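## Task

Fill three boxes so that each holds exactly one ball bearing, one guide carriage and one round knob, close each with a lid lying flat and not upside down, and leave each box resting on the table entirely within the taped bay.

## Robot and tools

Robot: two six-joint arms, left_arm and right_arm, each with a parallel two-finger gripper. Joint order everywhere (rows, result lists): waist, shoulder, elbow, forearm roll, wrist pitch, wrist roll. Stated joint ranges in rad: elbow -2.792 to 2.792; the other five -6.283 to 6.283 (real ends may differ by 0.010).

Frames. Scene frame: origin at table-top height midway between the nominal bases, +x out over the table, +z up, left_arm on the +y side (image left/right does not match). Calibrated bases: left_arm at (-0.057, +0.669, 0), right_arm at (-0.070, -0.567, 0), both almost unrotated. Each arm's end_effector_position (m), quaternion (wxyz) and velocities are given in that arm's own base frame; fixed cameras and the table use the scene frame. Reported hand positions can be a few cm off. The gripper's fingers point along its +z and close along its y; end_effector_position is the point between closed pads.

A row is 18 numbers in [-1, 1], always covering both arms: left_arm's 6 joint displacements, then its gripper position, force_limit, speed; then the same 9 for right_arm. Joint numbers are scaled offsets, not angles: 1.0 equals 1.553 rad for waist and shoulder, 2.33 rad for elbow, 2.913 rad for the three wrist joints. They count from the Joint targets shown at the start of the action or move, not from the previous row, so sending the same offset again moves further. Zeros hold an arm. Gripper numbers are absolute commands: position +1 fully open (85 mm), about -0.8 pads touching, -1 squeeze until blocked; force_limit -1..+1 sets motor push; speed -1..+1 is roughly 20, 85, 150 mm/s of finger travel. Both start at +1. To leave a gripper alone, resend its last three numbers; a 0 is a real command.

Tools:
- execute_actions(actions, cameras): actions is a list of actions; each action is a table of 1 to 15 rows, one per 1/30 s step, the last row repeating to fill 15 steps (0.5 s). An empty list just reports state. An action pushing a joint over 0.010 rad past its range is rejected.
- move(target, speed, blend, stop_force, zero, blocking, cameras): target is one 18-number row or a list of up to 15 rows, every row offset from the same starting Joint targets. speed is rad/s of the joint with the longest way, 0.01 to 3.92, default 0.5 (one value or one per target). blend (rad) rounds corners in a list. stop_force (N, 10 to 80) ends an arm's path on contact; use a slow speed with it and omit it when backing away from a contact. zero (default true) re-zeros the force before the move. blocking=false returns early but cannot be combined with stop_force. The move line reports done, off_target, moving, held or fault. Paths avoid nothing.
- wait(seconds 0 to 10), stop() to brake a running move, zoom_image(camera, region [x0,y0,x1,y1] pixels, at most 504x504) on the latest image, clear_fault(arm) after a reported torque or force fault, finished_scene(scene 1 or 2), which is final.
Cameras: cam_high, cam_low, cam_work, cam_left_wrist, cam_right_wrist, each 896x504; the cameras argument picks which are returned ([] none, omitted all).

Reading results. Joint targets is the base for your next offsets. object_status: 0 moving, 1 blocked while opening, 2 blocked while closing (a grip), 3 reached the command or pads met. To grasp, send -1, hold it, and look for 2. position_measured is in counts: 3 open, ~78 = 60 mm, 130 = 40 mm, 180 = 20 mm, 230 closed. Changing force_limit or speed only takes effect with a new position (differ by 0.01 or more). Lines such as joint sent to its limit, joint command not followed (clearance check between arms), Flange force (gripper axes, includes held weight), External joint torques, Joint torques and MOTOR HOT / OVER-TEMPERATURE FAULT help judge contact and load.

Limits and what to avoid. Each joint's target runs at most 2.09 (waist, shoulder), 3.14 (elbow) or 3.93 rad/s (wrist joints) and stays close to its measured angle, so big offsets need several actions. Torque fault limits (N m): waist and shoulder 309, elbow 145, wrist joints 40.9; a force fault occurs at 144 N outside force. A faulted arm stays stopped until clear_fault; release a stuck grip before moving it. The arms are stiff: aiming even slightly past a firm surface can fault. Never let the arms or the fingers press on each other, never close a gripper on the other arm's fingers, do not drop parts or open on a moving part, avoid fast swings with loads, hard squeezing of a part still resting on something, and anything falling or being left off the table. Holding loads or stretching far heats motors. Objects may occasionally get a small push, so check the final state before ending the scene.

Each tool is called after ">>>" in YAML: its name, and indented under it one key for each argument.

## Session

>>> execute_actions:
  actions: []

>>> zoom_image:
  camera: "cam_work"
  region: [380, 170, 780, 350]

Scene clock: 0.00 s.
left_arm: end_effector_position=(+0.3084, +0.1321, +0.3972) position_measured=3 object_status=3 end_effector_quat_wxyz=(-0.006, +0.875, +0.450, +0.177) | right_arm: end_effector_position=(+1.1494, +0.5860, +0.1458) position_measured=3 object_status=3 end_effector_quat_wxyz=(-0.606, +0.680, +0.231, +0.343)
Joint positions: left_arm=[0.215 -0.553 2.146 0.107 1.209 2.385] | right_arm=[0.239 1.312 0.542 1.665 1.152 2.002]
Joint velocities: within noise
Joint torques (N m): no reading
External joint torques (N m): no reading
Flange force (N): no reading
Joint targets: left_arm=[0.215 -0.553 2.146 0.107 1.209 2.385] | right_arm=[0.239 1.312 0.542 1.665 1.152 2.002]
Tool commands: left_gripper/position=+1.0 left_gripper/force_limit=+1.0 left_gripper/speed=+1.0 right_gripper/position=+1.0 right_gripper/force_limit=+1.0 right_gripper/speed=+1.0
camera_calibration:
cam_left_wrist: T_world_to_cam=[[0.7898, -0.576363, 0.209812, -0.246853], [-0.586084, -0.810028, -0.0189734, 0.318533], [0.180889, -0.107983, -0.977558, 0.47401], [0, 0, 0, 1]] pos_world=[0.295908, 0.166928, 0.521209]
cam_right_wrist: T_world_to_cam=[[0.768535, -0.184489, -0.612631, -0.678256], [-0.639127, -0.265522, -0.721814, 1.00969], [-0.0295008, 0.946288, -0.321975, -0.355262], [0, 0, 0, 1]] pos_world=[1.1561, 0.479144, 0.1989]

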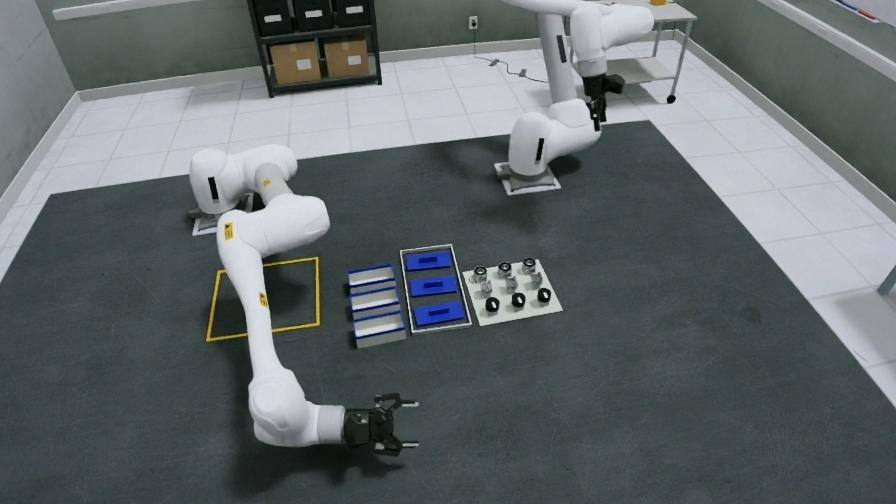

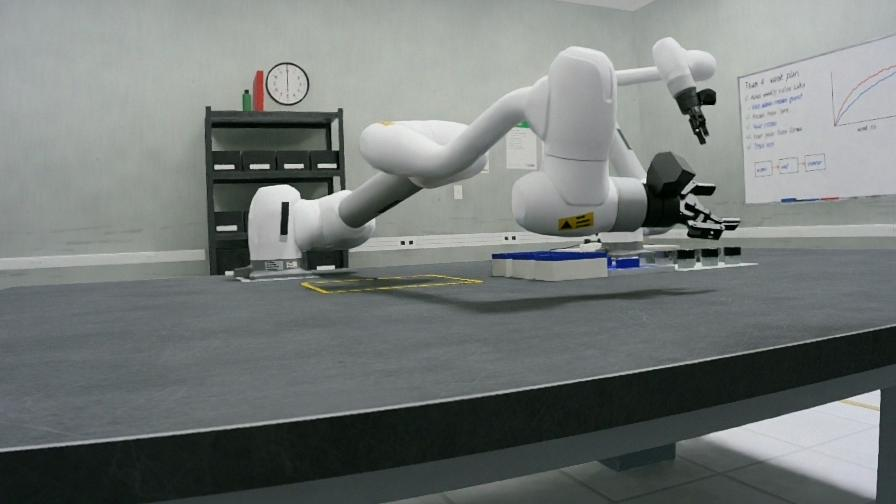

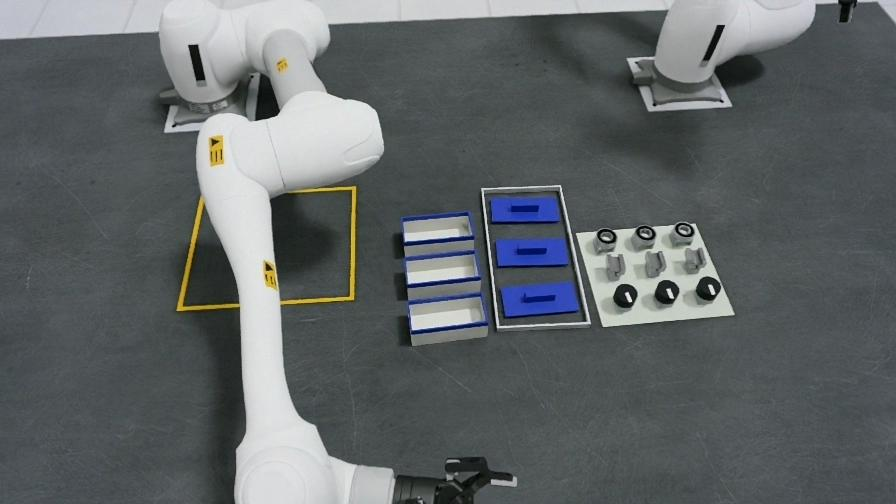

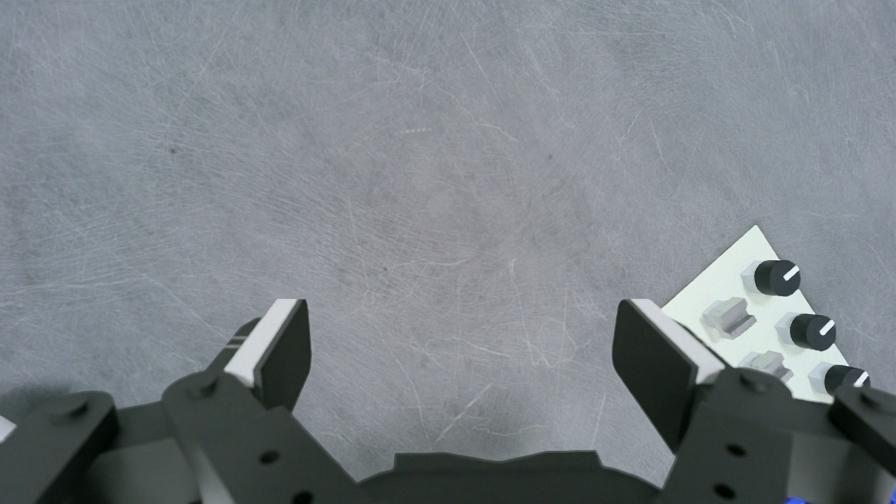

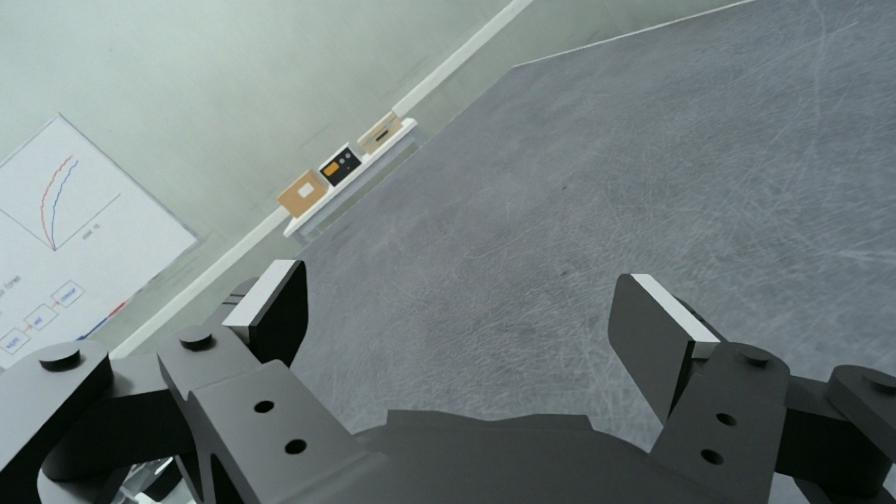

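Scaled by 1.260.

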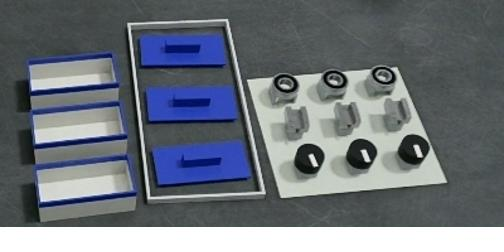

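>>> move:
  target:
    - [-0.10,0.13,-0.045,-0.009,-0.003,-0.24, 1,1,0, 0.0393,-0.3941,0.1536,-0.1596,0.0165,-0.2753, 1,1,0]
    - [-0.4123,0.5127,-0.1812,-0.0367,-0.0118,-0.9647, 1,1,0, 0.2868,-0.5120,0.3387,-0.5716,0.0486,-0.9813, 1,1,0]
  speed: [0.8,1.2]
  blend: [0.2,0]

>>> zoom_image:
  camera: "cam_left_wrist"
  region: [240, 0, 700, 340]

>>> zoom_image:
  camera: "cam_right_wrist"
  region: [190, 0, 694, 260]

>>> zoom_image:
  camera: "cam_work"
  region: [160, 160, 420, 340]

Scene clock: 7.20 s.
left_arm: end_effector_position=(+0.6200, -0.2433, +0.2498) position_measured=3 object_status=3 end_effector_quat_wxyz=(+0.000, +0.000, +1.000, +0.000) | right_arm: end_effector_position=(+0.6317, +0.5606, +0.2501) position_measured=3 object_status=3 end_effector_quat_wxyz=(+0.000, +0.696, -0.718, +0.000)
Joint positions: left_arm=[-0.426 0.244 1.724 0 1.174 -0.425] | right_arm=[0.685 0.517 1.331 0 1.294 -0.856]
Joint velocities: within noise
Joint torques (N m): left_arm=[2.93 -64.74 -38.08 3.84 -0.35 0.61] | right_arm=[-0.34 -87.94 -39.49 4.71 0.28 0.37]
External joint torques (N m): left_arm=[-2.88 -0.79 -1.86 0.2 0.4 -0.61] | right_arm=[0.31 -6.56 -2.29 -0.51 -0.24 -0.37]
Flange force (N): left_arm=[-0.3 -5.7 -3.3] | right_arm=[3.5 3.6 -5.2]
Joint targets: left_arm=[-0.426 0.244 1.724 0.001 1.174 -0.425] | right_arm=[0.685 0.517 1.331 0.000 1.294 -0.856]
move: done
camera_calibration:
cam_left_wrist: T_world_to_cam=[[-0.0318179, 0.998016, 0.0543242, 0.25281], [0.954696, 0.0142574, 0.29724, -0.639384], [0.295876, 0.0613206, -0.953256, 0.196801], [0, 0, 0, 1]] pos_world=[0.560233, -0.255261, 0.363918]
cam_right_wrist: T_world_to_cam=[[-0.999112, -0.0376548, 0.018909, 0.655135], [-0.0284109, 0.93343, 0.357632, -0.580502], [-0.0311168, 0.356777, -0.933671, 0.171601], [0, 0, 0, 1]] pos_world=[0.6434, 0.505304, 0.355437]

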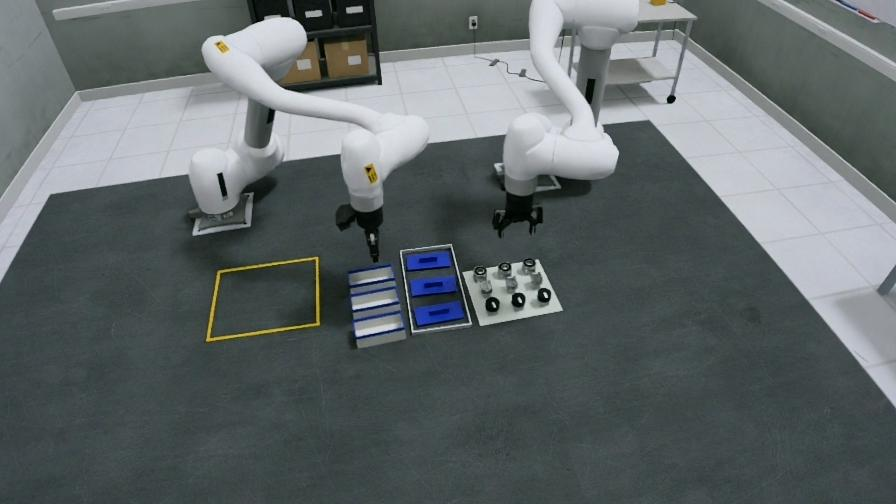

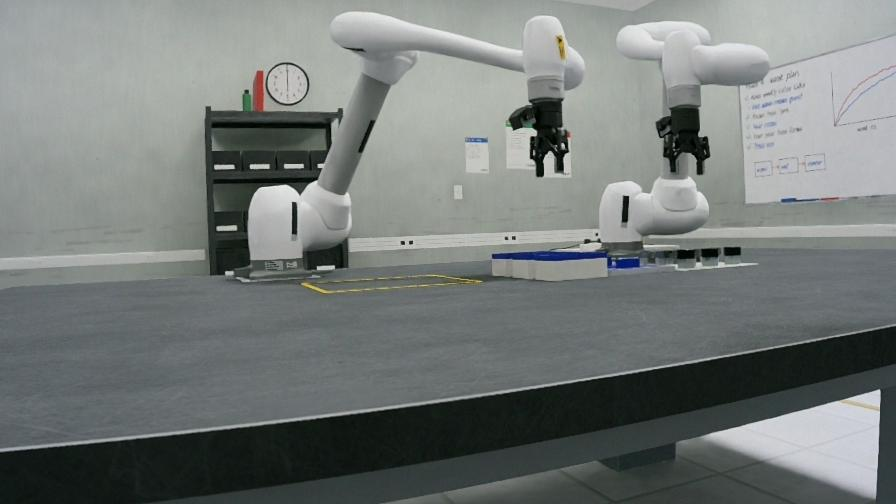

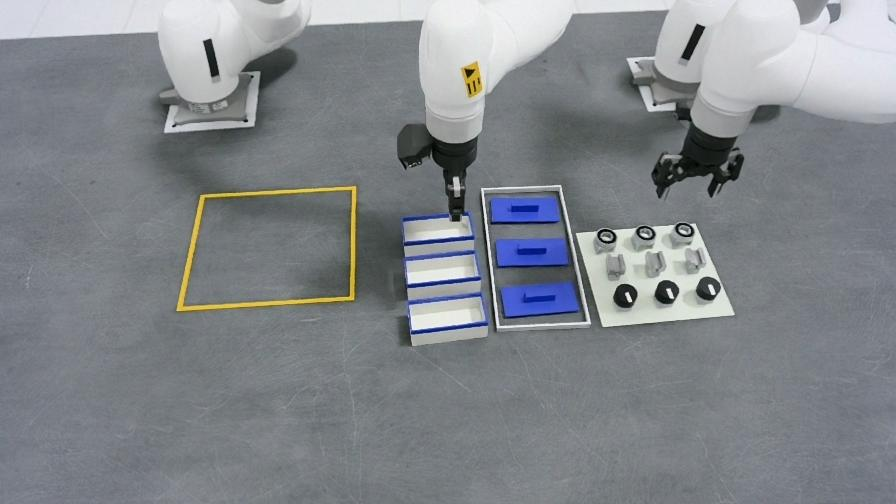

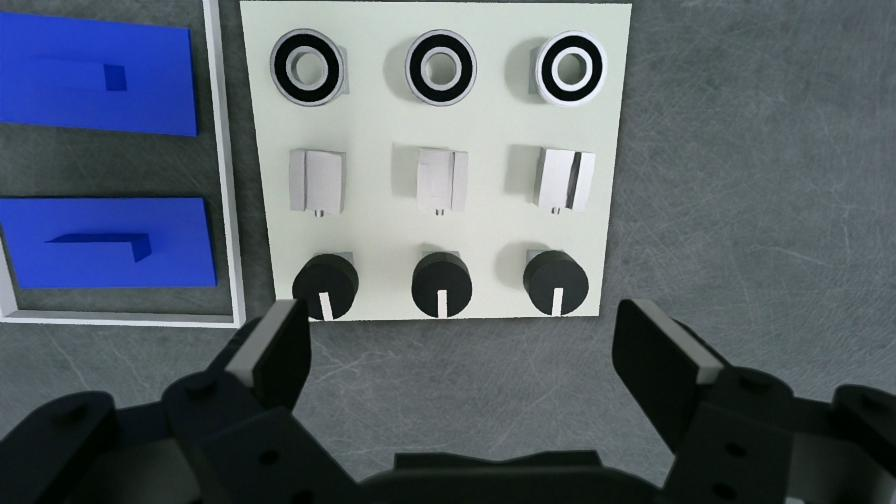

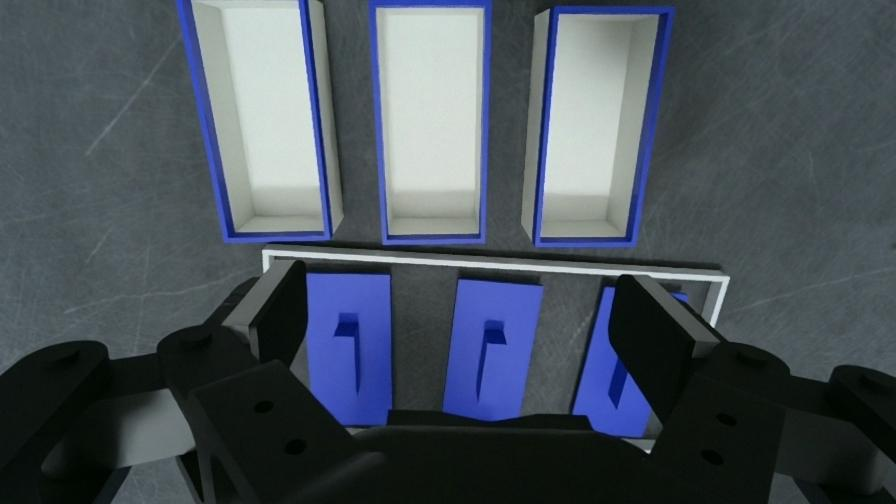

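Scaled by 1.096.

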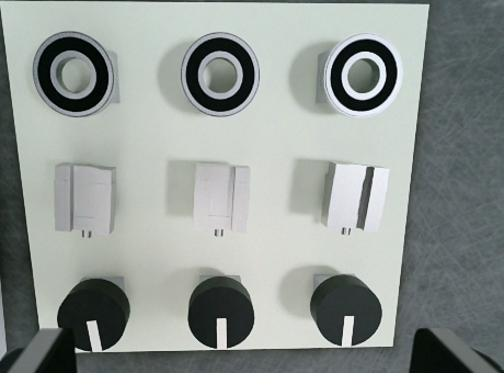

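Scaled by 1.000.

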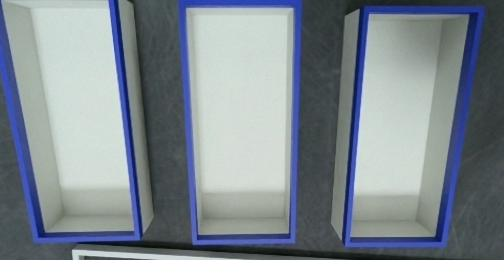

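Scaled by 1.938.

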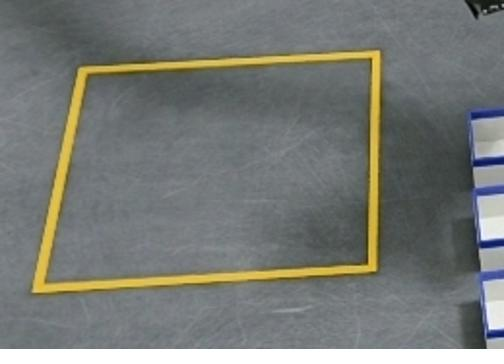

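>>> move:
  target: [-0.1129,0.0401,0.0793,0,-0.0848,-0.0602, 0.5,-0.8,0, 0.0364,-0.0163,0.1446,0,-0.1070,0.0002, 1,1,0]
  speed: 0.4
  cameras: ["cam_left_wrist","cam_right_wrist"]

Scene clock: 19.57 s.
left_arm: end_effector_position=(+0.5422, -0.3300, +0.1198) position_measured=66 object_status=3 end_effector_quat_wxyz=(+0.000, +0.001, +1.000, +0.000) | right_arm: end_effector_position=(+0.5352, +0.5370, +0.1003) position_measured=3 object_status=3 end_effector_quat_wxyz=(+0.000, +0.716, -0.698, +0.000)
Joint positions: left_arm=[-0.601 0.306 1.909 0.001 0.927 -0.601] | right_arm=[0.741 0.491 1.668 0 0.982 -0.856]
Joint velocities: within noise
Joint torques (N m): left_arm=[3.47 -64.92 -32.83 3.26 -0.26 0.7] | right_arm=[0.32 -80.36 -34.1 4.2 0.03 0.36]
External joint torques (N m): left_arm=[-3.33 -2.21 -1.97 0.25 0.31 -0.7] | right_arm=[-0.21 -5.94 -1.95 -0.57 0.01 -0.36]
Flange force (N): left_arm=[2.8 -5.8 -4.4] | right_arm=[3.1 2.2 -6.7]
Joint targets: left_arm=[-0.601 0.306 1.909 0.001 0.927 -0.601] | right_arm=[0.741 0.491 1.668 0.000 0.982 -0.856]
move: done
camera_calibration:
cam_left_wrist: T_world_to_cam=[[-0.0317225, 0.998017, 0.0543581, 0.343972], [0.954727, 0.0141622, 0.297145, -0.525255], [0.295786, 0.0613234, -0.953284, 0.101269], [0, 0, 0, 1]] pos_world=[0.482433, -0.342061, 0.233918]
cam_right_wrist: T_world_to_cam=[[-0.995444, -0.0934758, 0.0187917, 0.588689], [-0.0806112, 0.930354, 0.357691, -0.478065], [-0.0509184, 0.354546, -0.933651, 0.0489487], [0, 0, 0, 1]] pos_world=[0.549962, 0.482443, 0.205638]
Images, in order (width x height): cam_left_wrist 896x504, cam_right_wrist 896x504.

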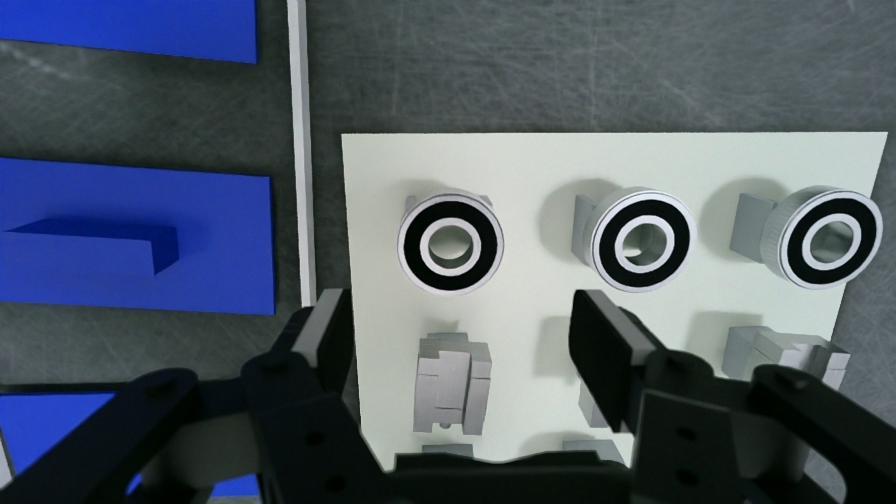

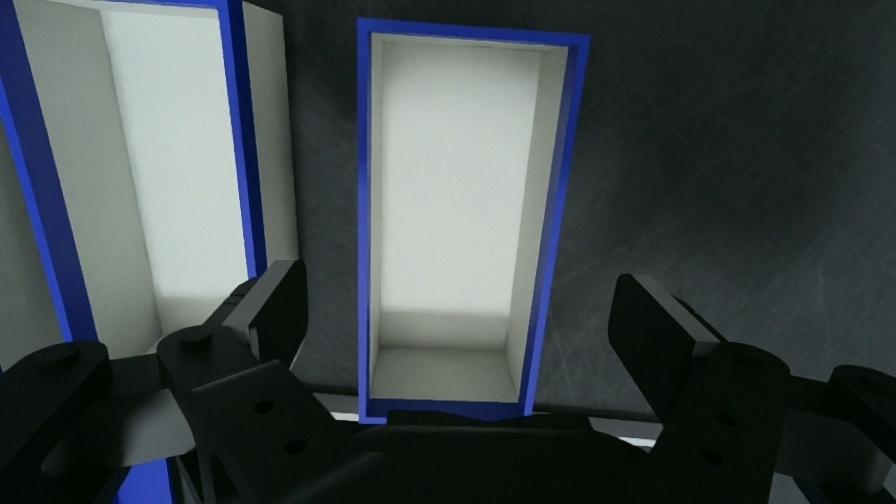

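>>> move:
  target:
    - [0,0.0523,0.0211,0,-0.0448,0, 0.5,-0.8,0, 0,0.0406,0.0165,0,-0.0348,0, 1,1,0]
    - [0,0.0523,0.0211,0,-0.0448,0, -1,-0.8,-1, 0,0.0406,0.0165,0,-0.0348,0, -1,-0.7,-1]
    - [0,0,0,0,0,0, -1,-0.8,-1, 0,0,0,0,0,0, -1,-0.7,-1]
    - [0,0,0,0,0,0, -1,-0.8,-1, -0.1531,-0.2412,0.2285,0,-0.0542,-0.0624, -1,-0.7,-1]
    - [0,0,0,0,0,0, -1,-0.8,-1, -0.1531,-0.1893,0.2464,0,-0.0961,-0.0624, -1,-0.7,-1]
    - [0,0,0,0,0,0, -1,-0.8,-1, -0.1531,-0.1784,0.2494,0,-0.1044,-0.0624, -1,-0.7,-1]
    - [0,0,0,0,0,0, -1,-0.8,-1, -0.1531,-0.1784,0.2494,0,-0.1044,-0.0624, 0.8,-0.7,-1]
    - [0,0,0,0,0,0, -1,-0.8,-1, -0.1531,-0.2412,0.2285,0,-0.0542,-0.0624, 0.8,-0.7,-1]
  speed: [0.14,0.1,0.16,0.5,0.16,0.04,0.1,0.2]
  blend: [0,0,0.02,0.02,0,0,0,0]
  cameras: ["cam_left_wrist","cam_right_wrist","cam_work"]

Scene clock: 28.90 s.
left_arm: end_effector_position=(+0.5422, -0.3300, +0.1197) position_measured=116 object_status=2 end_effector_quat_wxyz=(+0.000, +0.001, +1.000, +0.000) | right_arm: end_effector_position=(+0.4058, +0.2631, +0.1002) position_measured=28 object_status=3 end_effector_quat_wxyz=(+0.000, +0.696, -0.718, +0.000)
Joint positions: left_arm=[-0.601 0.306 1.909 0.001 0.927 -0.601] | right_arm=[0.504 0.117 2.201 0 0.824 -1.037]
Joint velocities: within noise
Joint torques (N m): left_arm=[3.31 -66.33 -33.29 3.31 -0.37 0.52] | right_arm=[0.08 -39.5 -29.18 3.71 0.45 0.37]
External joint torques (N m): left_arm=[-3.3 0.07 -1.24 0.18 0.43 -0.51] | right_arm=[-0.17 -4.61 -2.71 -0.52 -0.43 -0.37]
Flange force (N): left_arm=[1.0 -6.4 -1.7] | right_arm=[2.2 1.2 -7.6]
Joint targets: left_arm=[-0.601 0.306 1.909 0.001 0.927 -0.601] | right_arm=[0.504 0.117 2.201 0.000 0.824 -1.037]
move: done
camera_calibration:
cam_left_wrist: T_world_to_cam=[[-0.0317184, 0.998018, 0.0543595, 0.343969], [0.954727, 0.0141578, 0.297145, -0.525257], [0.295786, 0.0613234, -0.953284, 0.101269], [0, 0, 0, 1]] pos_world=[0.482433, -0.342061, 0.233918]
cam_right_wrist: T_world_to_cam=[[-0.999121, -0.0374932, 0.0187531, 0.421072], [-0.0283129, 0.933403, 0.357711, -0.255668], [-0.0309159, 0.356866, -0.933644, 0.130649], [0, 0, 0, 1]] pos_world=[0.417502, 0.207804, 0.205538]
Images, in order (width x height): cam_work 896x504, cam_left_wrist 896x504, cam_right_wrist 896x504.

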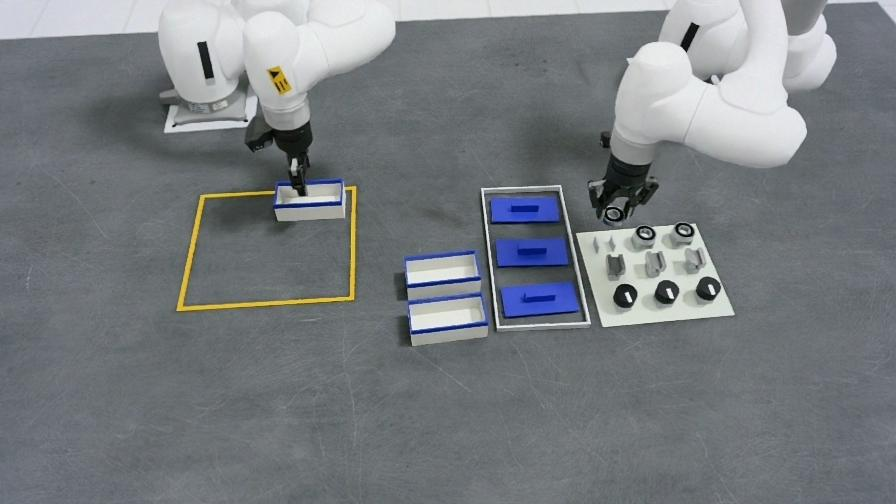

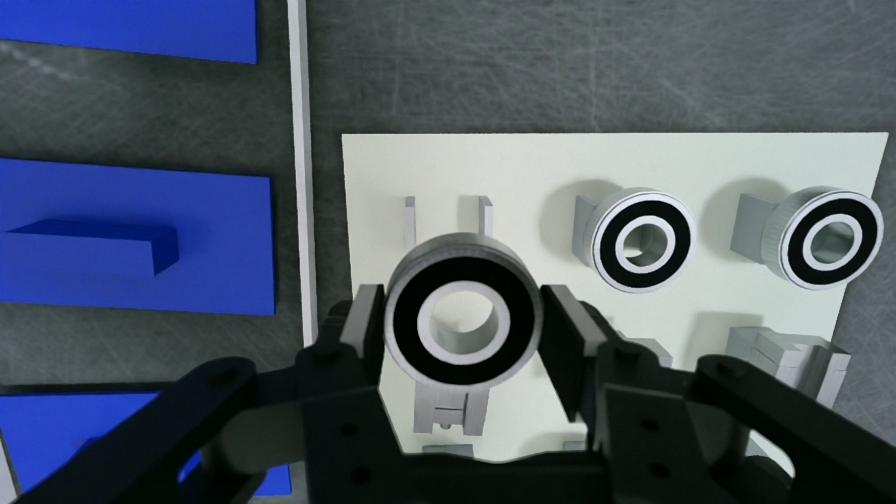

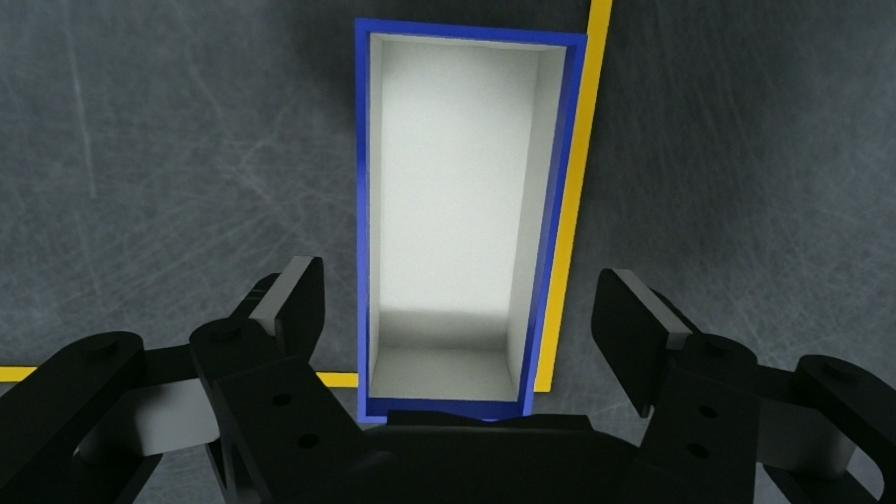

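>>> move:
  target:
    - [0,0,0,0,0,0, -1,-0.8,-1, 0.0999,0.3105,-0.3059,0,0.0791,0.0282, 1,-0.7,0]
    - [0,0,0,0,0,0, -1,-0.8,-1, 0.0999,0.3467,-0.2894,0,0.0467,0.0282, 1,-0.7,0]
    - [0,0,0,0,0,0, -1,-0.8,-1, 0.0999,0.3467,-0.2894,0,0.0467,0.0282, -1,-0.7,-1]
    - [0,0,0,0,0,0, -1,-0.8,-1, 0.0999,0.3105,-0.3059,0,0.0791,0.0282, -1,-0.7,-1]
    - [0,0,0,0,0,0, -1,-0.8,-1, -0.0560,0.0750,-0.0631,0,0.0105,-0.0298, -1,-0.7,-1]
    - [0,0,0,0,0,0, -1,-0.8,-1, -0.0560,0.1205,-0.0470,0,-0.0267,-0.0298, -1,-0.7,-1]
    - [0,0,0,0,0,0, -1,-0.8,-1, -0.0560,0.1301,-0.0442,0,-0.0340,-0.0298, -1,-0.7,-1]
    - [0,0,0,0,0,0, -1,-0.8,-1, -0.0560,0.1301,-0.0442,0,-0.0340,-0.0298, 0.8,-0.7,-1]
    - [0,0,0,0,0,0, -1,-0.8,-1, -0.0560,0.0750,-0.0631,0,0.0105,-0.0298, 0.8,-0.7,-1]
  speed: [0.6,0.14,0.1,0.16,0.5,0.16,0.04,0.1,0.2]
  blend: [0,0,0,0.02,0.02,0,0,0,0]
  cameras: ["cam_right_wrist","cam_work"]

Scene clock: 38.93 s.
left_arm: end_effector_position=(+0.5422, -0.3300, +0.1197) position_measured=116 object_status=2 end_effector_quat_wxyz=(+0.000, +0.001, +1.000, +0.000) | right_arm: end_effector_position=(+0.5026, +0.2602, +0.1003) position_measured=28 object_status=3 end_effector_quat_wxyz=(+0.000, +0.696, -0.718, +0.000)
Joint positions: left_arm=[-0.601 0.306 1.909 0.001 0.927 -0.601] | right_arm=[0.417 0.233 2.054 0 0.855 -1.124]
Joint velocities: within noise
Joint torques (N m): left_arm=[3.45 -66.46 -33.31 3.26 -0.43 0.51] | right_arm=[0.27 -52.47 -30.95 3.83 0.12 0.36]
External joint torques (N m): left_arm=[-3.33 -0.89 -1.58 0.26 0.47 -0.51] | right_arm=[-0.3 -4.73 -1.74 -0.56 -0.09 -0.36]
Flange force (N): left_arm=[1.6 -6.1 -3.0] | right_arm=[2.7 2.4 -6.8]
Joint targets: left_arm=[-0.601 0.306 1.909 0.001 0.927 -0.601] | right_arm=[0.417 0.233 2.054 0.000 0.855 -1.124]
move: done
camera_calibration:
cam_right_wrist: T_world_to_cam=[[-0.999127, -0.0373068, 0.018825, 0.517626], [-0.0281133, 0.933411, 0.357706, -0.250359], [-0.0309163, 0.356864, -0.933644, 0.13477], [0, 0, 0, 1]] pos_world=[0.514302, 0.204904, 0.205638]
Images, in order (width x height): cam_work 896x504, cam_right_wrist 896x504.

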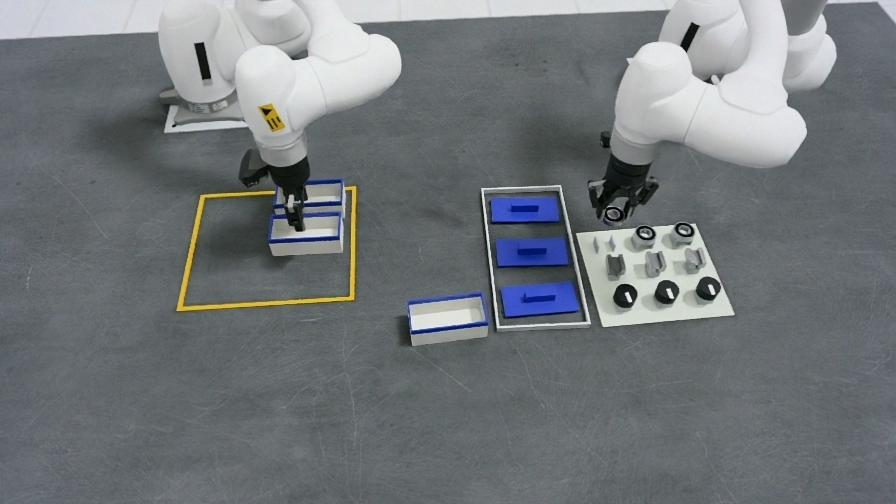

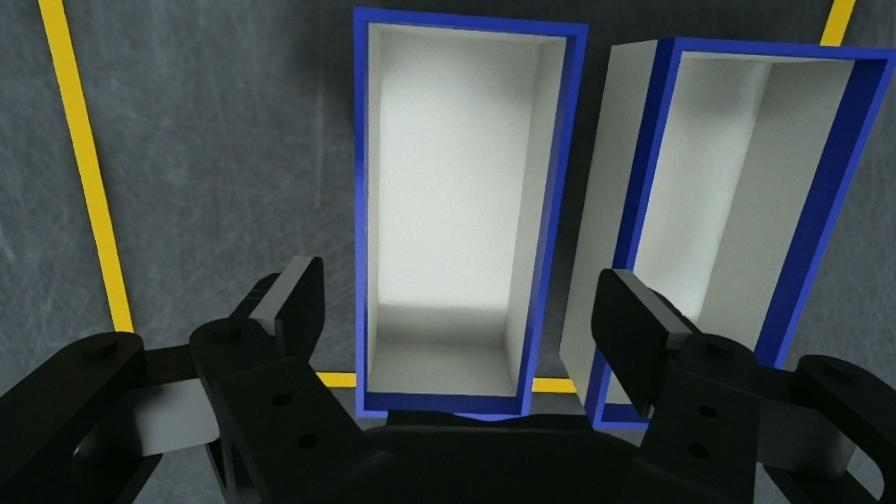

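>>> move:
  target:
    - [0,0,0,0,0,0, -1,-0.8,-1, 0.1104,0.3152,-0.3365,0,0.1011,0.0297, 1,-0.7,0]
    - [0,0,0,0,0,0, -1,-0.8,-1, 0.1104,0.3469,-0.3194,0,0.0706,0.0297, 1,-0.7,0]
    - [0,0,0,0,0,0, -1,-0.8,-1, 0.1104,0.3469,-0.3194,0,0.0706,0.0297, -1,-0.7,-1]
    - [0,0,0,0,0,0, -1,-0.8,-1, 0.1104,0.3152,-0.3365,0,0.1011,0.0297, -1,-0.7,-1]
    - [0,0,0,0,0,0, -1,-0.8,-1, -0.0414,0.0754,-0.0710,0,0.0166,-0.0221, -1,-0.7,-1]
    - [0,0,0,0,0,0, -1,-0.8,-1, -0.0414,0.1152,-0.0560,0,-0.0166,-0.0221, -1,-0.7,-1]
    - [0,0,0,0,0,0, -1,-0.8,-1, -0.0414,0.1235,-0.0535,0,-0.0231,-0.0221, -1,-0.7,-1]
    - [0,0,0,0,0,0, -1,-0.8,-1, -0.0414,0.1235,-0.0535,0,-0.0231,-0.0221, 0.8,-0.7,-1]
    - [0,0,0,0,0,0, -1,-0.8,-1, -0.0414,0.0754,-0.0710,0,0.0166,-0.0221, 0.8,-0.7,-1]
  speed: [0.6,0.14,0.1,0.16,0.5,0.16,0.04,0.1,0.2]
  blend: [0,0,0,0.02,0.02,0,0,0,0]
  cameras: ["cam_right_wrist","cam_work"]

Scene clock: 49.03 s.
left_arm: end_effector_position=(+0.5422, -0.3300, +0.1197) position_measured=116 object_status=2 end_effector_quat_wxyz=(+0.000, +0.001, +1.000, +0.000) | right_arm: end_effector_position=(+0.5997, +0.2573, +0.1002) position_measured=28 object_status=3 end_effector_quat_wxyz=(+0.000, +0.696, -0.718, +0.000)
Joint positions: left_arm=[-0.601 0.306 1.909 0.001 0.927 -0.601] | right_arm=[0.352 0.35 1.888 0 0.903 -1.188]
Joint velocities: within noise
Joint torques (N m): left_arm=[3.44 -65.9 -33.37 3.28 -0.43 0.54] | right_arm=[0.08 -64.3 -31.95 3.95 0.32 0.37]
External joint torques (N m): left_arm=[-3.38 -0.83 -1.23 0.21 0.49 -0.54] | right_arm=[-0.13 -5.99 -2.11 -0.54 -0.31 -0.37]
Flange force (N): left_arm=[2.2 -5.9 -2.7] | right_arm=[2.4 3.4 -7.3]
Joint targets: left_arm=[-0.601 0.306 1.909 0.001 0.927 -0.601] | right_arm=[0.352 0.350 1.888 0.000 0.903 -1.188]
move: done
camera_calibration:
cam_right_wrist: T_world_to_cam=[[-0.999121, -0.0374365, 0.0188846, 0.614544], [-0.0282119, 0.933393, 0.357745, -0.244831], [-0.0310195, 0.356897, -0.933628, 0.138766], [0, 0, 0, 1]] pos_world=[0.611401, 0.202004, 0.205538]
Images, in order (width x height): cam_work 896x504, cam_right_wrist 896x504.

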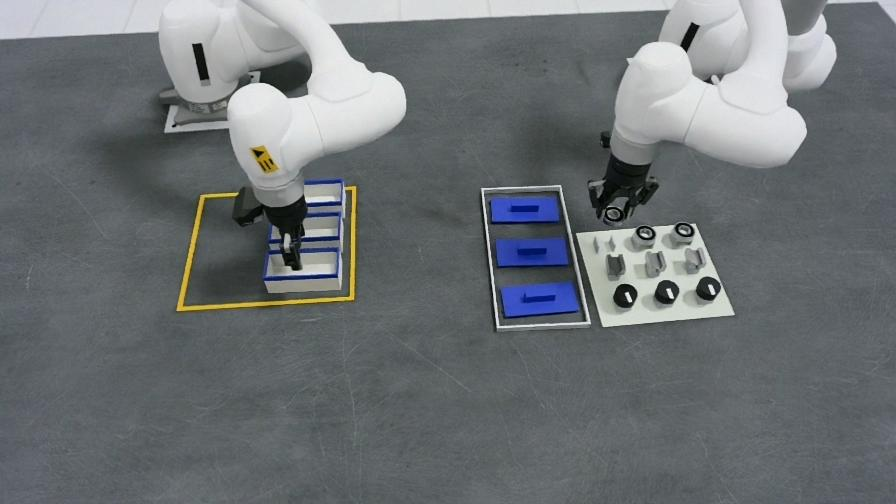

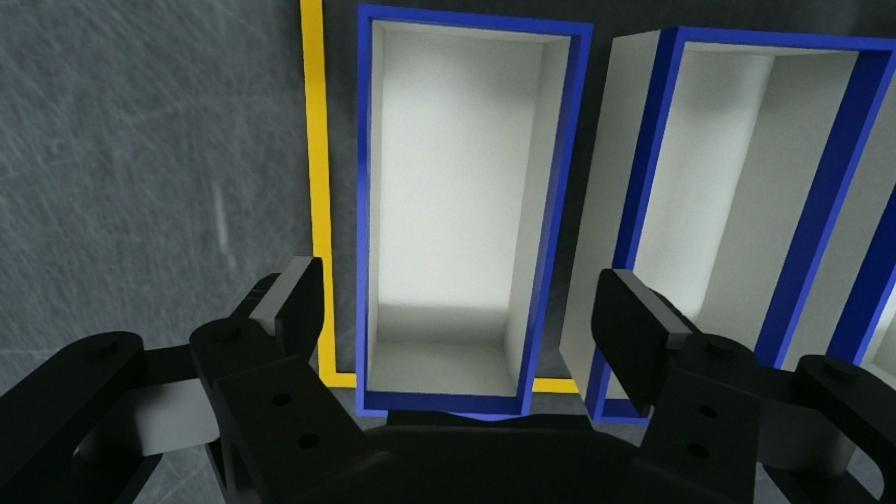

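>>> move:
  target:
    - [-0.06,0.056,-0.064,0,0.0213,-0.032, -1,-0.8,-1, -0.33,-0.135,0.0735,0,0.0134,-0.175, 0.8,-0.7,-1]
    - [-0.4044,0.3726,-0.4261,0,0.1422,-0.2122, -1,-0.8,-1, -0.5486,-0.2257,0.1225,0,0.0223,-0.2924, 0.8,-0.7,-1]
    - [-0.4044,0.4072,-0.3947,0,0.0987,-0.2122, -1,-0.8,-1, -0.5486,-0.2257,0.1225,0,0.0223,-0.2924, 0.8,-0.7,-1]
    - [-0.4044,0.4112,-0.3925,0,0.0947,-0.2122, -1,-0.8,-1, -0.5486,-0.2257,0.1225,0,0.0223,-0.2924, 0.8,-0.7,-1]
  speed: [0.7,0.9,0.16,0.03]
  blend: [0.1,0.02,0,0]
  cameras: ["cam_left_wrist"]

Scene clock: 60.40 s.
left_arm: end_effector_position=(+0.3752, -0.9533, +0.0264) position_measured=116 object_status=2 end_effector_quat_wxyz=(+0.000, +0.006, +1.000, +0.000) | right_arm: end_effector_position=(+0.4205, -0.1903, +0.1672) position_measured=28 object_status=3 end_effector_quat_wxyz=(+0.000, +0.696, -0.718, +0.000)
Joint positions: left_arm=[-1.23 0.945 0.994 0.001 1.203 -1.219] | right_arm=[-0.5 0 2.174 0 0.968 -2.04]
Joint velocities: within noise
Joint torques (N m): left_arm=[2.94 -122.82 -37.27 3.8 -1.01 0.5] | right_arm=[0.1 -31.22 -33.42 4.15 0.21 0.4]
External joint torques (N m): left_arm=[-2.87 -3.9 -3.17 0.24 1.03 -0.5] | right_arm=[-0.06 -4.56 -2.33 -0.57 -0.26 -0.4]
Flange force (N): left_arm=[0.8 -6.7 -5.8] | right_arm=[-0.5 3.8 -7.0]
Joint targets: left_arm=[-1.230 0.945 0.994 0.001 1.203 -1.219] | right_arm=[-0.500 0.000 2.174 0.000 0.968 -2.040]
move: done
camera_calibration:
cam_left_wrist: T_world_to_cam=[[-0.0217411, 0.998291, 0.0542425, 0.96226], [0.954678, 0.00462083, 0.297605, -0.338392], [0.296845, 0.0582544, -0.953147, 0.0965299], [0, 0, 0, 1]] pos_world=[0.315321, -0.964675, 0.140519]
Images, in order (width x height): cam_left_wrist 896x504.

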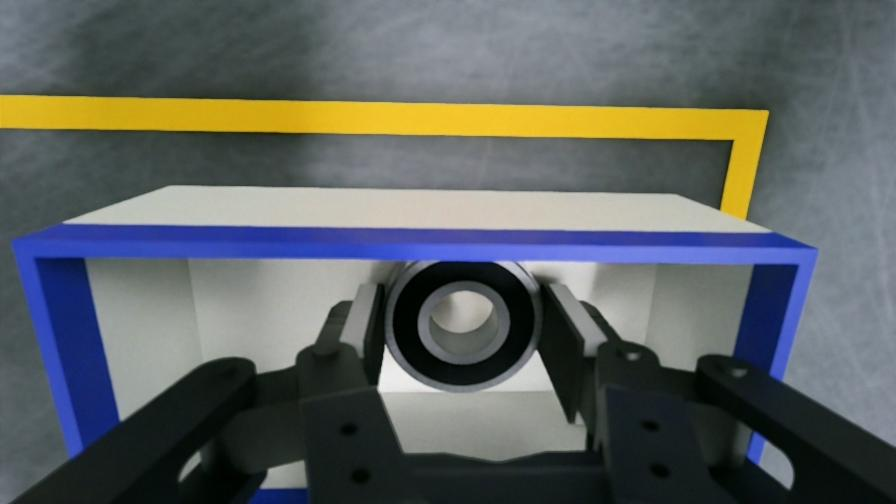

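>>> move:
  target:
    - [0,0,0,0,0,0, 0.28,-0.8,-1, 0,0,0,0,0,0, 0,-0.6,0]
    - [0,-0.0386,-0.0336,0,0.0474,0, 0.28,-0.8,-1, 0,0,0,0,0,0, 0,-0.6,0]
    - [0.4422,-0.3599,0.3424,0,-0.0820,0.2684, 0.28,-0.8,-1, 0.5669,0.2482,-0.2113,0,0.0367,0.3063, 0,-0.6,0]
    - [0.4422,-0.3171,0.3609,0,-0.1196,0.2684, 0.28,-0.8,-1, 0.9448,0.4137,-0.3521,0,0.0611,0.5105, 0,-0.6,0]
    - [0.4422,-0.3171,0.3609,0,-0.1196,0.2684, -1,-0.8,-1, 0.9448,0.4137,-0.3521,0,0.0611,0.5105, 0,-0.6,0]
  speed: [0.1,0.2,0.9,0.5,0.1]
  blend: [0,0.03,0.02,0,0]
  cameras: ["cam_left_wrist","cam_right_wrist"]

Scene clock: 67.00 s.
left_arm: end_effector_position=(+0.6108, -0.3279, +0.0547) position_measured=147 object_status=0 end_effector_quat_wxyz=(+0.000, +0.053, +0.999, +0.000) | right_arm: end_effector_position=(+0.4710, +0.7450, +0.1301) position_measured=129 object_status=3 end_effector_quat_wxyz=(+0.000, +0.689, -0.725, +0.000)
Joint positions: left_arm=[-0.543 0.452 1.835 0 0.855 -0.437] | right_arm=[0.968 0.642 1.353 0 1.146 -0.553]
Joint velocities: within noise
Joint torques (N m): left_arm=[3.58 -70.29 -27.9 3.32 -1.07 0.53] | right_arm=[0.25 -96.75 -37.07 4.55 0.32 0.34]
External joint torques (N m): left_arm=[-3.46 -9.18 -4.78 -0.01 1.13 -0.53] | right_arm=[-0.26 -6.45 -2.37 -0.57 -0.27 -0.34]
Flange force (N): left_arm=[3.1 -4.9 -14.7] | right_arm=[3.7 1.3 -5.9]
Joint targets: left_arm=[-0.543 0.452 1.835 0.001 0.855 -0.437] | right_arm=[0.968 0.642 1.353 0.000 1.146 -0.553]
move: done
camera_calibration:
cam_left_wrist: T_world_to_cam=[[0.0730935, 0.995847, 0.054277, 0.282847], [0.950972, -0.0859916, 0.297081, -0.601983], [0.300515, 0.0299013, -0.953308, 0.00559356], [0, 0, 0, 1]] pos_world=[0.550114, -0.333605, 0.168818]
cam_right_wrist: T_world_to_cam=[[-0.999667, -0.0176825, 0.0187751, 0.489197], [-0.00980049, 0.933806, 0.357646, -0.723391], [-0.0238564, 0.357343, -0.933669, -0.0150967], [0, 0, 0, 1]] pos_world=[0.481585, 0.689551, 0.235438]
Images, in order (width x height): cam_left_wrist 896x504, cam_right_wrist 896x504.

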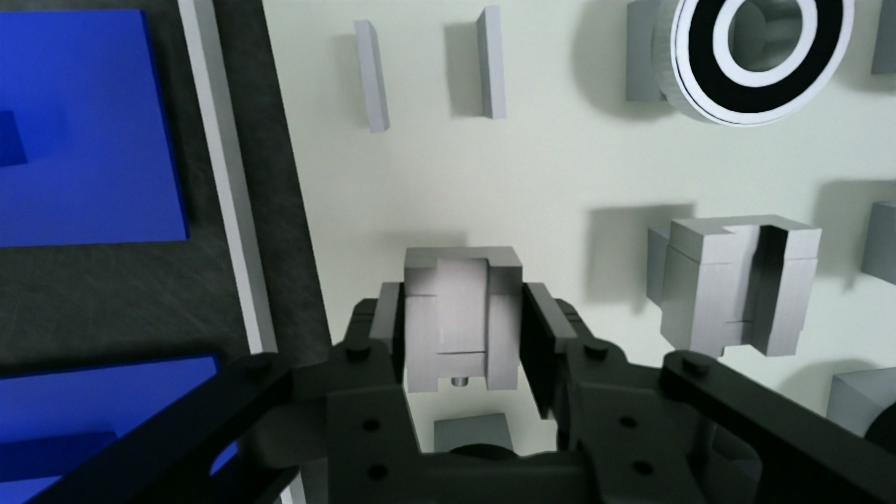

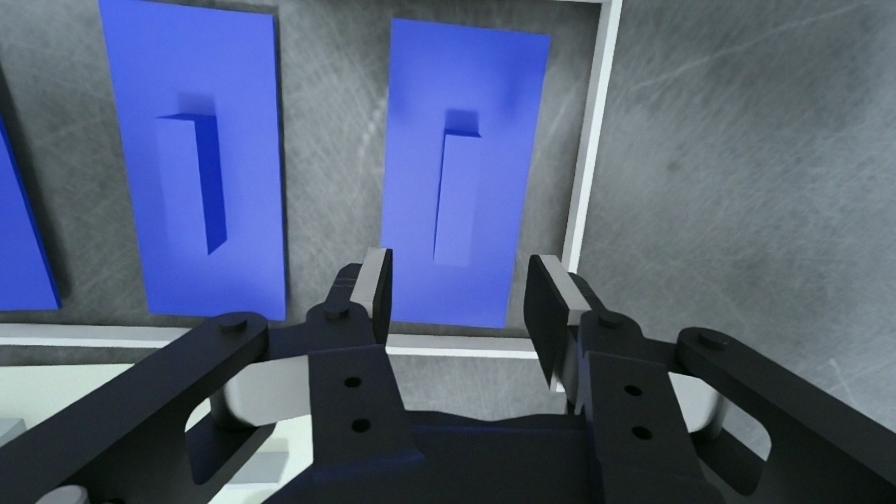

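>>> move:
  target:
    - [0,-0.0428,-0.0185,0,0.0376,0, -1,-0.8,-1, 0.0019,0.0451,0.0282,0,-0.0466,0.0079, 0,-0.6,0]
    - [0,-0.0428,-0.0185,0,0.0376,0, -1,-0.8,-1, 0.0019,0.0451,0.0282,0,-0.0466,0.0079, -1,-0.6,-1]
    - [0,-0.0428,-0.0185,0,0.0376,0, -1,-0.8,-1, 0.0019,0.0026,0.0055,0,-0.0058,0.0079, -1,-0.6,-1]
    - [0,-0.0428,-0.0185,0,0.0376,0, -1,-0.8,-1, -0.56,-0.247,0.213,0,-0.038,-0.305, -1,-0.6,-1]
    - [-0.4523,0.3432,-0.4766,0,0.1982,-0.2737, -1,-0.8,-1, -0.9448,-0.4137,0.3521,0,-0.0611,-0.5105, -1,-0.6,-1]
    - [-0.4523,0.3684,-0.4422,0,0.1573,-0.2737, -1,-0.8,-1, -0.9448,-0.4137,0.3521,0,-0.0611,-0.5105, -1,-0.6,-1]
    - [-0.4523,0.3718,-0.4396,0,0.1534,-0.2737, -1,-0.8,-1, -0.9448,-0.4137,0.3521,0,-0.0611,-0.5105, -1,-0.6,-1]
  speed: [0.14,0.1,0.16,0.8,0.9,0.15,0.02]
  blend: [0,0,0.02,0.1,0.02,0,0]
  cameras: ["cam_left_wrist","cam_work"]

Scene clock: 76.63 s.
left_arm: end_effector_position=(+0.3750, -1.0029, +0.0348) position_measured=147 object_status=2 end_effector_quat_wxyz=(+0.000, +0.006, +1.000, +0.000) | right_arm: end_effector_position=(+0.4206, -0.1903, +0.1672) position_measured=191 object_status=2 end_effector_quat_wxyz=(+0.000, +0.696, -0.718, +0.000)
Joint positions: left_arm=[-1.245 1.03 0.81 0.001 1.302 -1.234] | right_arm=[-0.5 0 2.174 0 0.968 -2.04]
Joint velocities: within noise
Joint torques (N m): left_arm=[2.38 -102.22 -27.1 3.99 -1.21 0.48] | right_arm=[0.29 -31.65 -33.72 4.16 0.26 0.35]
External joint torques (N m): left_arm=[-2.13 -31.21 -14.82 0.21 1.23 -0.48] | right_arm=[-0.27 -4.18 -2.16 -0.57 -0.31 -0.35]
Flange force (N): left_arm=[2.7 0.4 -30.1] | right_arm=[-0.1 3.6 -6.3]
Joint targets: left_arm=[-1.245 1.030 0.811 0.001 1.302 -1.234] | right_arm=[-0.500 0.000 2.174 0.000 0.968 -2.040]
move: done
camera_calibration:
cam_left_wrist: T_world_to_cam=[[-0.0214901, 0.998304, 0.0541128, 1.01127], [0.954654, 0.00441444, 0.297686, -0.340685], [0.296942, 0.0580563, -0.953129, 0.107251], [0, 0, 0, 1]] pos_world=[0.315121, -1.01428, 0.148919]
Images, in order (width x height): cam_work 896x504, cam_left_wrist 896x504.

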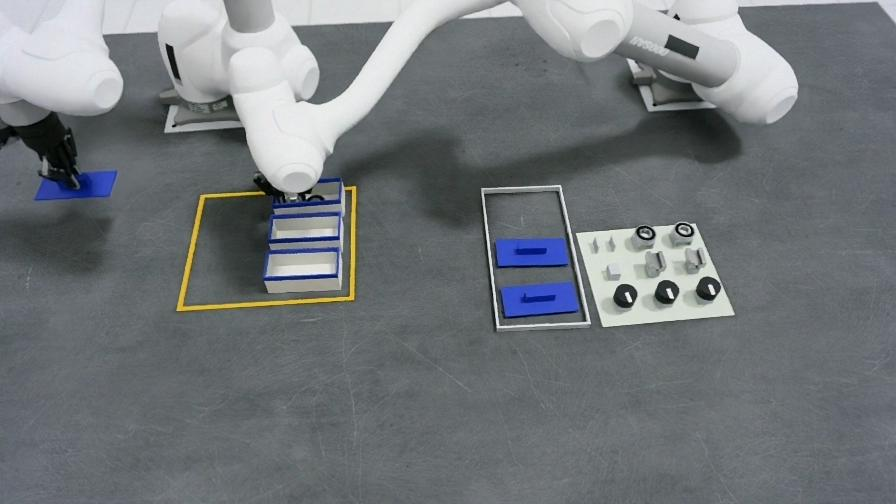

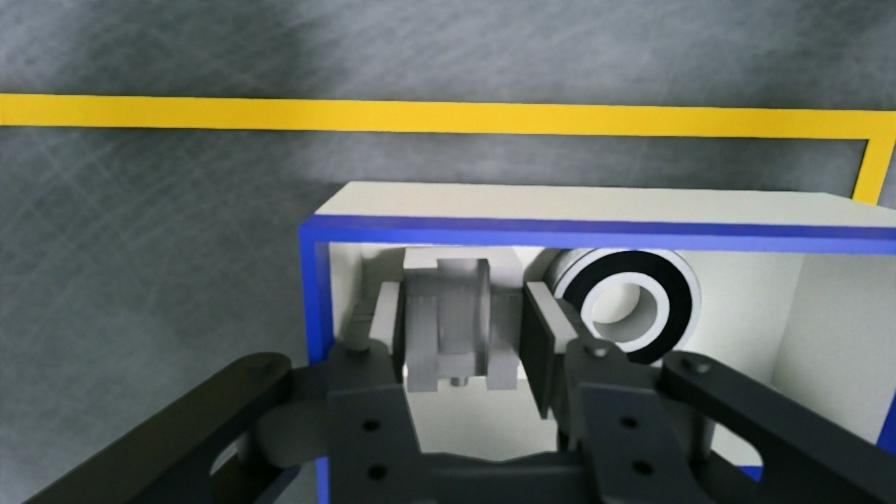

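>>> move:
  target:
    - [0,-0.0004,-0.0003,0,0.0004,0, -1,-0.8,-1, 0,0,0,0,0,0, -1,-0.6,-1]
    - [0,-0.0004,-0.0003,0,0.0004,0, 0.03,-0.8,-1, 0,0,0,0,0,0, -1,-0.6,-1]
    - [0,-0.0063,-0.0055,0,0.0080,0, 0.5,-0.8,0, 0,0,0,0,0,0, -1,-0.6,-1]
    - [0,-0.0286,-0.0370,0,0.0449,0, 0.5,-0.8,0, 0,0,0,0,0,0, -1,-0.6,-1]
    - [0.4895,-0.3527,0.3567,0,-0.0973,0.2575, 0.5,-0.8,0, 0,0,0,0,0,0, -1,-0.6,-1]
    - [0.4895,-0.3100,0.3763,0,-0.1357,0.2575, 0.5,-0.8,0, 0,0,0,0,0,0, -1,-0.6,-1]
    - [0.4895,-0.3100,0.3763,0,-0.1357,0.2575, -1,-0.8,-1, 0,0,0,0,0,0, -1,-0.6,-1]
  speed: [0.03,0.1,0.08,0.2,0.9,0.15,0.1]
  blend: [0,0,0,0.03,0.01,0,0]
  cameras: ["cam_left_wrist"]

Scene clock: 85.50 s.
left_arm: end_effector_position=(+0.6911, -0.3250, +0.0484) position_measured=122 object_status=0 end_effector_quat_wxyz=(+0.000, +0.001, +1.000, +0.000) | right_arm: end_effector_position=(+0.4206, -0.1903, +0.1672) position_measured=191 object_status=2 end_effector_quat_wxyz=(+0.000, +0.696, -0.718, +0.000)
Joint positions: left_arm=[-0.485 0.548 1.687 0 0.906 -0.484] | right_arm=[-0.5 0 2.174 0 0.968 -2.04]
Joint velocities: within noise
Joint torques (N m): left_arm=[2.79 -79.12 -29.11 3.22 -1.32 0.5] | right_arm=[0.1 -31.79 -33.76 4.13 0.22 0.36]
External joint torques (N m): left_arm=[-2.69 -10.52 -5.02 0.23 1.38 -0.5] | right_arm=[-0.04 -4.25 -2.14 -0.54 -0.27 -0.36]
Flange force (N): left_arm=[2.9 -3.3 -15.3] | right_arm=[-0.5 3.5 -6.4]
Joint targets: left_arm=[-0.485 0.548 1.687 0.001 0.906 -0.484] | right_arm=[-0.500 0.000 2.174 0.000 0.968 -2.040]
move: done
camera_calibration:
cam_left_wrist: T_world_to_cam=[[-0.0317138, 0.998017, 0.0543639, 0.347483], [0.954756, 0.0141579, 0.297054, -0.64637], [0.295696, 0.0613249, -0.953312, -0.0111177], [0, 0, 0, 1]] pos_world=[0.631433, -0.336961, 0.162518]
Images, in order (width x height): cam_left_wrist 896x504.

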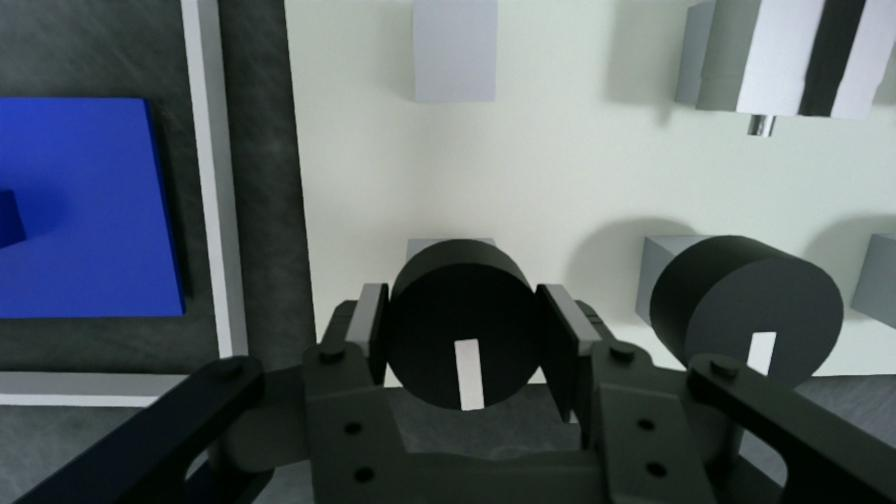

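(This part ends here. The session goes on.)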